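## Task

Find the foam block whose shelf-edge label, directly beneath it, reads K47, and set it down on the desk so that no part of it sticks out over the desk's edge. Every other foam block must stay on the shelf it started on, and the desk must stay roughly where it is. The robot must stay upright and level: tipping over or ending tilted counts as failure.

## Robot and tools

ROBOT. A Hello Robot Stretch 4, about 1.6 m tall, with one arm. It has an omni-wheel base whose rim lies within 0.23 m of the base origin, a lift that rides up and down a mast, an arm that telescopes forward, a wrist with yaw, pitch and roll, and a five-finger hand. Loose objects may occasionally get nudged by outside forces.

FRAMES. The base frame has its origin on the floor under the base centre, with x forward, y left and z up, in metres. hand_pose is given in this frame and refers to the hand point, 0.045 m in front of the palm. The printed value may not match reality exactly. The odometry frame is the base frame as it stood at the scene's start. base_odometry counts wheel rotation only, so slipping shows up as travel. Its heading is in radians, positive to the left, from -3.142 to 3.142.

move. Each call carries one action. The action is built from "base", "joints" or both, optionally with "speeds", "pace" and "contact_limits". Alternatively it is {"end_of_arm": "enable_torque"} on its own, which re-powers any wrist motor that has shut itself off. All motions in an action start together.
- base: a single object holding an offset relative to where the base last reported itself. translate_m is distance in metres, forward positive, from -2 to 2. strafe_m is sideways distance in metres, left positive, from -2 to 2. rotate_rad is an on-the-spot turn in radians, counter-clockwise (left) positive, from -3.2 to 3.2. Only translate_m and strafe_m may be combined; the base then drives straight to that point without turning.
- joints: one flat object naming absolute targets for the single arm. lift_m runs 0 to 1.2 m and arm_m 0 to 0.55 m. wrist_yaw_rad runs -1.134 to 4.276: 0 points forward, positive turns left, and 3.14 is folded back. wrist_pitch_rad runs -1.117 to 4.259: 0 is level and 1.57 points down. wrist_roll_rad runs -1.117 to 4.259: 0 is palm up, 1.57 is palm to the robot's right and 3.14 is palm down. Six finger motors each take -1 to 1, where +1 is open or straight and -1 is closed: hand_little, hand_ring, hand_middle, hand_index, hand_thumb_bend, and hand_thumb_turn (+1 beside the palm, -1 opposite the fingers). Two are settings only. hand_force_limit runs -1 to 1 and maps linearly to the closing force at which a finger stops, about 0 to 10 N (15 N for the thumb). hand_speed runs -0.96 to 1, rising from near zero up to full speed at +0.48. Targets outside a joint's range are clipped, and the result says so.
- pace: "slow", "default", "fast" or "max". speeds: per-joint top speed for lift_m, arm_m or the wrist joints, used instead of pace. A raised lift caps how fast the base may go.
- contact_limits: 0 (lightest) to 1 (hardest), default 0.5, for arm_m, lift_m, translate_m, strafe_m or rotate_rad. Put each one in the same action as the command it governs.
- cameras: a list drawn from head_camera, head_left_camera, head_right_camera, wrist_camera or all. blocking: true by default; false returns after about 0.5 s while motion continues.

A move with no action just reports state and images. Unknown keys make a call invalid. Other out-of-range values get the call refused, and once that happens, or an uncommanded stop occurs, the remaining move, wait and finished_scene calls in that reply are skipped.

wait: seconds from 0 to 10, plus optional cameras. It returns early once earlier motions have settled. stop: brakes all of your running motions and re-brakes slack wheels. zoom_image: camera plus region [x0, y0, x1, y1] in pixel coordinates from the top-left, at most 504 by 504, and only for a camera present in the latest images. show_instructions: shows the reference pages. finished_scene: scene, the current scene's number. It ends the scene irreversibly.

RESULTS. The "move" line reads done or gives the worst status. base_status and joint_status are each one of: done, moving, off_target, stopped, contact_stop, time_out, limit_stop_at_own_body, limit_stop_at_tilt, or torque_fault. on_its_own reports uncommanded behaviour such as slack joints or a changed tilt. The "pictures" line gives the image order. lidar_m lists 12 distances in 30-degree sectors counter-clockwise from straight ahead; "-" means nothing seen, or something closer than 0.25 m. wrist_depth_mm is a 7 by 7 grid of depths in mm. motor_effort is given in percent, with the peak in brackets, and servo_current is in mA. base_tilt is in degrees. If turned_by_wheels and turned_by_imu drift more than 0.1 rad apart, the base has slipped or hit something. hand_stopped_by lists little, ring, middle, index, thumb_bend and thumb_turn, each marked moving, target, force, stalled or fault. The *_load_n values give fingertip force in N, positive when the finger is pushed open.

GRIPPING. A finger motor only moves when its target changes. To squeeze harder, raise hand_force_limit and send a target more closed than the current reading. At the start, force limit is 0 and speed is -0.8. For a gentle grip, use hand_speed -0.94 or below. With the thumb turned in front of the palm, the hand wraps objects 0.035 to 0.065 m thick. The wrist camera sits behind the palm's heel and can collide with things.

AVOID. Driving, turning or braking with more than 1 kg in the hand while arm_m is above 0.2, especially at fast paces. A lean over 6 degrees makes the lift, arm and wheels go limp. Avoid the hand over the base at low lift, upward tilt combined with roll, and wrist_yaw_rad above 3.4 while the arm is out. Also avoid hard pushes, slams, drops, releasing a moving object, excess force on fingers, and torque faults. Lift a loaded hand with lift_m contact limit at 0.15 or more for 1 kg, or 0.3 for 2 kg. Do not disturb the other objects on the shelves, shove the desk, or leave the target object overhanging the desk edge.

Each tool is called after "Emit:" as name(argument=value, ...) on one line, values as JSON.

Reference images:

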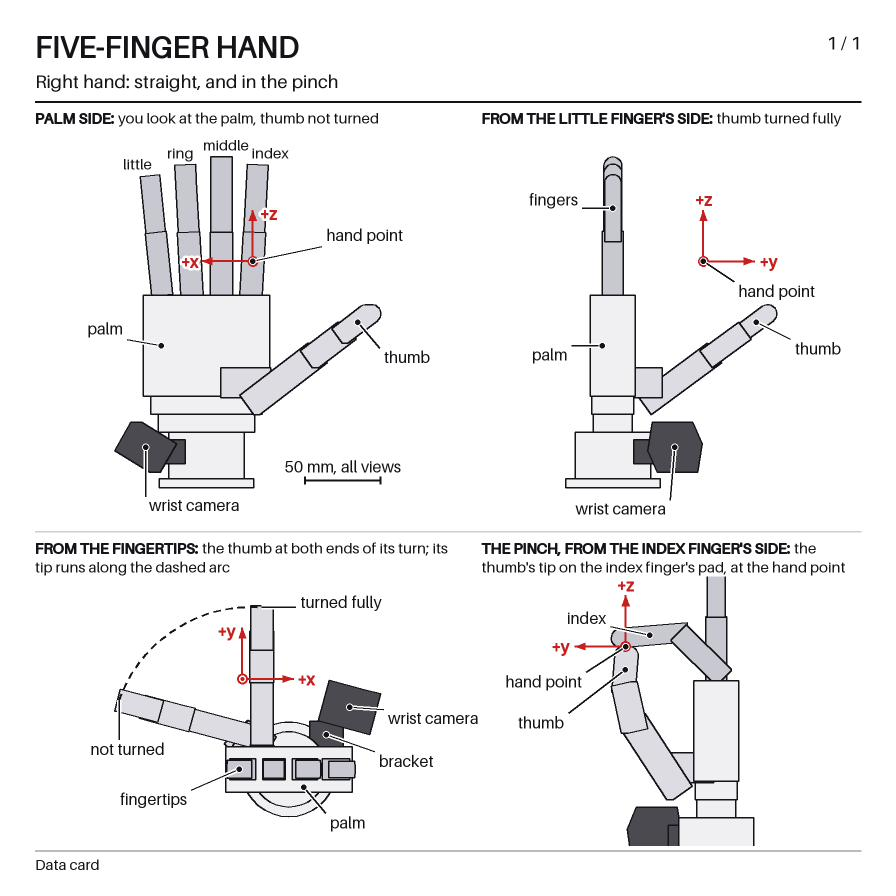

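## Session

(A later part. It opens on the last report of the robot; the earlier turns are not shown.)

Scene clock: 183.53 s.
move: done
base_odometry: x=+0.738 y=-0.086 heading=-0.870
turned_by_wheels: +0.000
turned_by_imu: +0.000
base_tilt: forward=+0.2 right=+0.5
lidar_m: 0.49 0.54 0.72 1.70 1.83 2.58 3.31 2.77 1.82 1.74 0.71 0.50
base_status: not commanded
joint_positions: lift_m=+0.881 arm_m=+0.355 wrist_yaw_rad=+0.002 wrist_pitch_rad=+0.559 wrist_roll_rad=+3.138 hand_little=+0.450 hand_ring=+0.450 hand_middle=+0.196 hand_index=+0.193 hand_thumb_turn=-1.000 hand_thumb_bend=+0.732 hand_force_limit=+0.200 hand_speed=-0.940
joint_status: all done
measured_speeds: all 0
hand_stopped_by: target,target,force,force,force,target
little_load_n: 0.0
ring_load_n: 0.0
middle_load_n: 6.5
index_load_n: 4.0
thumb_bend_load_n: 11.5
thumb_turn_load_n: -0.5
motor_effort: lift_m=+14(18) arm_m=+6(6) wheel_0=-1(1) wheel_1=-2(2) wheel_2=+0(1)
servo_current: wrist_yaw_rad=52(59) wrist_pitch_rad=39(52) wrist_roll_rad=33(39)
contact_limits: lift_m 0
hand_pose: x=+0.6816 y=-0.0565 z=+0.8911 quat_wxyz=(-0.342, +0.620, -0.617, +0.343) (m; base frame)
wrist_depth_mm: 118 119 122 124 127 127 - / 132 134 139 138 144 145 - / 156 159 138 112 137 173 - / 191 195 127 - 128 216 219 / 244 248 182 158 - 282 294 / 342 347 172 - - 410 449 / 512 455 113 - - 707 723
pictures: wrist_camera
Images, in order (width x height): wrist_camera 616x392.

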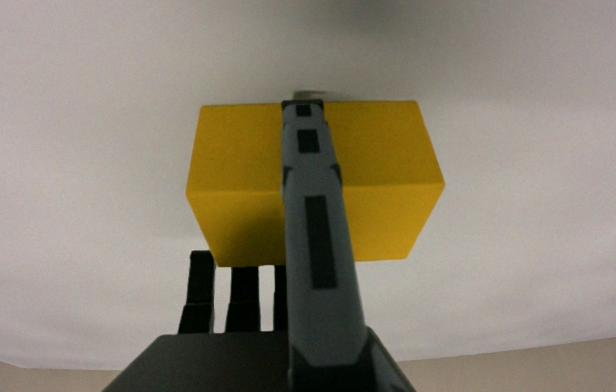

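Emit:
move(joints={"lift_m": 0.8795}, pace="slow", contact_limits={"lift_m": 0.0})

Emit:
move(joints={"hand_speed": -0.88, "hand_index": 0.6, "hand_middle": 0.6, "hand_thumb_bend": 1.0})

Emit:
move(joints={"lift_m": 1.0}, pace="slow", cameras=["wrist_camera", "head_camera"])

Scene clock: 189.77 s.
move: done
base_odometry: x=+0.738 y=-0.086 heading=-0.870
turned_by_wheels: +0.000
turned_by_imu: +0.001
base_tilt: forward=+0.1 right=+0.5
lidar_m: 0.49 0.52 0.74 1.72 1.79 2.59 3.32 2.80 1.85 1.75 0.68 0.49
base_status: not commanded
joint_positions: lift_m=+0.880 arm_m=+0.355 wrist_yaw_rad=+0.002 wrist_pitch_rad=+0.559 wrist_roll_rad=+3.139 hand_little=+0.450 hand_ring=+0.450 hand_middle=+0.196 hand_index=+0.193 hand_thumb_turn=-1.000 hand_thumb_bend=+0.732 hand_force_limit=+0.200 hand_speed=-0.940
joint_status: all done
measured_speeds: all 0
hand_stopped_by: target,target,force,force,force,target
little_load_n: 0.0
ring_load_n: 0.0
middle_load_n: 6.5
index_load_n: 3.5
thumb_bend_load_n: 11.5
thumb_turn_load_n: -1.5
motor_effort: lift_m=+12(16) arm_m=+5(6) wheel_0=-1(1) wheel_1=-1(2) wheel_2=-1(1)
servo_current: wrist_yaw_rad=52(52) wrist_pitch_rad=46(52) wrist_roll_rad=26(39)
contact_limits: lift_m 0
hand_pose: x=+0.6816 y=-0.0565 z=+0.8898 quat_wxyz=(-0.342, +0.620, -0.617, +0.343) (m; base frame)
wrist_depth_mm: 117 119 121 124 127 127 - / 131 135 139 138 144 145 - / 155 158 139 112 137 173 - / 190 195 126 - 127 217 221 / 243 247 182 158 - 283 296 / 342 347 172 - - 415 455 / 512 452 113 - - 715 715
pictures: none

Scene clock: 191.83 s.
move: done
base_odometry: x=+0.738 y=-0.086 heading=-0.870
turned_by_wheels: +0.000
turned_by_imu: +0.001
base_tilt: forward=+0.2 right=+0.5
lidar_m: 0.49 0.48 0.72 1.70 1.84 2.61 3.31 2.77 1.80 1.75 0.69 0.50
base_status: not commanded
joint_positions: lift_m=+0.880 arm_m=+0.355 wrist_yaw_rad=+0.002 wrist_pitch_rad=+0.559 wrist_roll_rad=+3.139 hand_little=+0.450 hand_ring=+0.450 hand_middle=+0.600 hand_index=+0.600 hand_thumb_turn=-1.000 hand_thumb_bend=+1.000 hand_force_limit=+0.200 hand_speed=-0.880
joint_status: all done
measured_speeds: all 0
hand_stopped_by: target,target,target,target,target,target
little_load_n: -0.5
ring_load_n: 0.0
middle_load_n: 0.0
index_load_n: 0.0
thumb_bend_load_n: 0.0
thumb_turn_load_n: 0.0
motor_effort: lift_m=+15(16) arm_m=+5(6) wheel_0=-1(1) wheel_1=-1(2) wheel_2=-1(1)
servo_current: wrist_yaw_rad=52(59) wrist_pitch_rad=39(52) wrist_roll_rad=33(39)
contact_limits: lift_m 0
hand_pose: x=+0.6816 y=-0.0565 z=+0.8896 quat_wxyz=(-0.342, +0.620, -0.617, +0.343) (m; base frame)
wrist_depth_mm: 116 116 121 122 125 122 - / 129 133 137 119 142 143 - / 153 153 141 - 138 170 - / 186 191 128 - 126 213 216 / 238 242 182 154 - 279 287 / 332 338 172 - - 404 445 / 492 439 113 - - 699 707
pictures: none

Scene clock: 193.67 s.
move: done
base_odometry: x=+0.738 y=-0.086 heading=-0.870
turned_by_wheels: +0.000
turned_by_imu: +0.001
base_tilt: forward=+0.1 right=+0.5
lidar_m: 0.47 0.51 0.72 1.71 1.80 2.60 3.29 2.81 1.82 1.76 0.69 0.52
base_status: not commanded
joint_positions: lift_m=+1.000 arm_m=+0.355 wrist_yaw_rad=+0.002 wrist_pitch_rad=+0.559 wrist_roll_rad=+3.139 hand_little=+0.450 hand_ring=+0.450 hand_middle=+0.600 hand_index=+0.600 hand_thumb_turn=-1.000 hand_thumb_bend=+1.000 hand_force_limit=+0.200 hand_speed=-0.880
joint_status: all done
measured_speeds: all 0
hand_stopped_by: target,target,target,target,target,target
little_load_n: 0.0
ring_load_n: 0.0
middle_load_n: 0.0
index_load_n: 0.0
thumb_bend_load_n: 0.0
thumb_turn_load_n: 0.0
motor_effort: lift_m=+25(31) arm_m=+5(6) wheel_0=-1(1) wheel_1=-1(2) wheel_2=-1(1)
servo_current: wrist_yaw_rad=46(52) wrist_pitch_rad=33(59) wrist_roll_rad=33(39)
hand_pose: x=+0.6816 y=-0.0565 z=+1.0093 quat_wxyz=(-0.342, +0.620, -0.617, +0.343) (m; base frame)
wrist_depth_mm: 235 239 234 203 241 256 257 / 267 272 270 119 282 293 294 / 315 320 330 312 345 349 355 / 382 392 402 - 427 433 449 / 492 500 459 - - 564 559 / 699 723 166 - - 788 778 / 683 676 113 - - 732 732
pictures: head_camera, wrist_camera
Images, in order (width x height): head_camera 420x560, wrist_camera 616x392.

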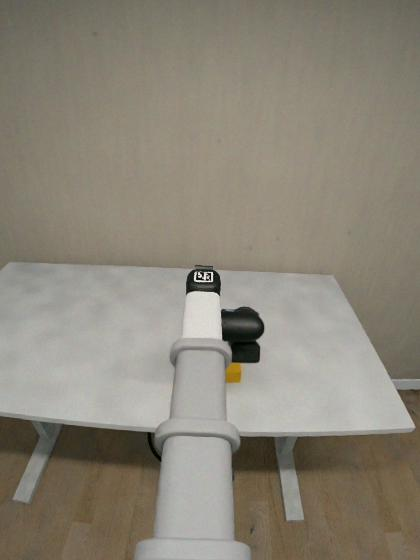

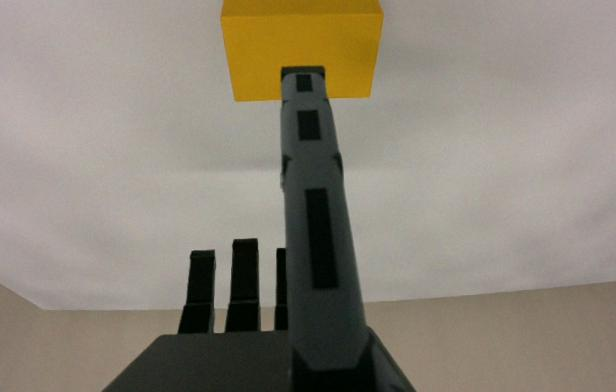

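Block is placed. Next scene.

Emit:
finished_scene(scene=2)

The scene is finished: the task was done.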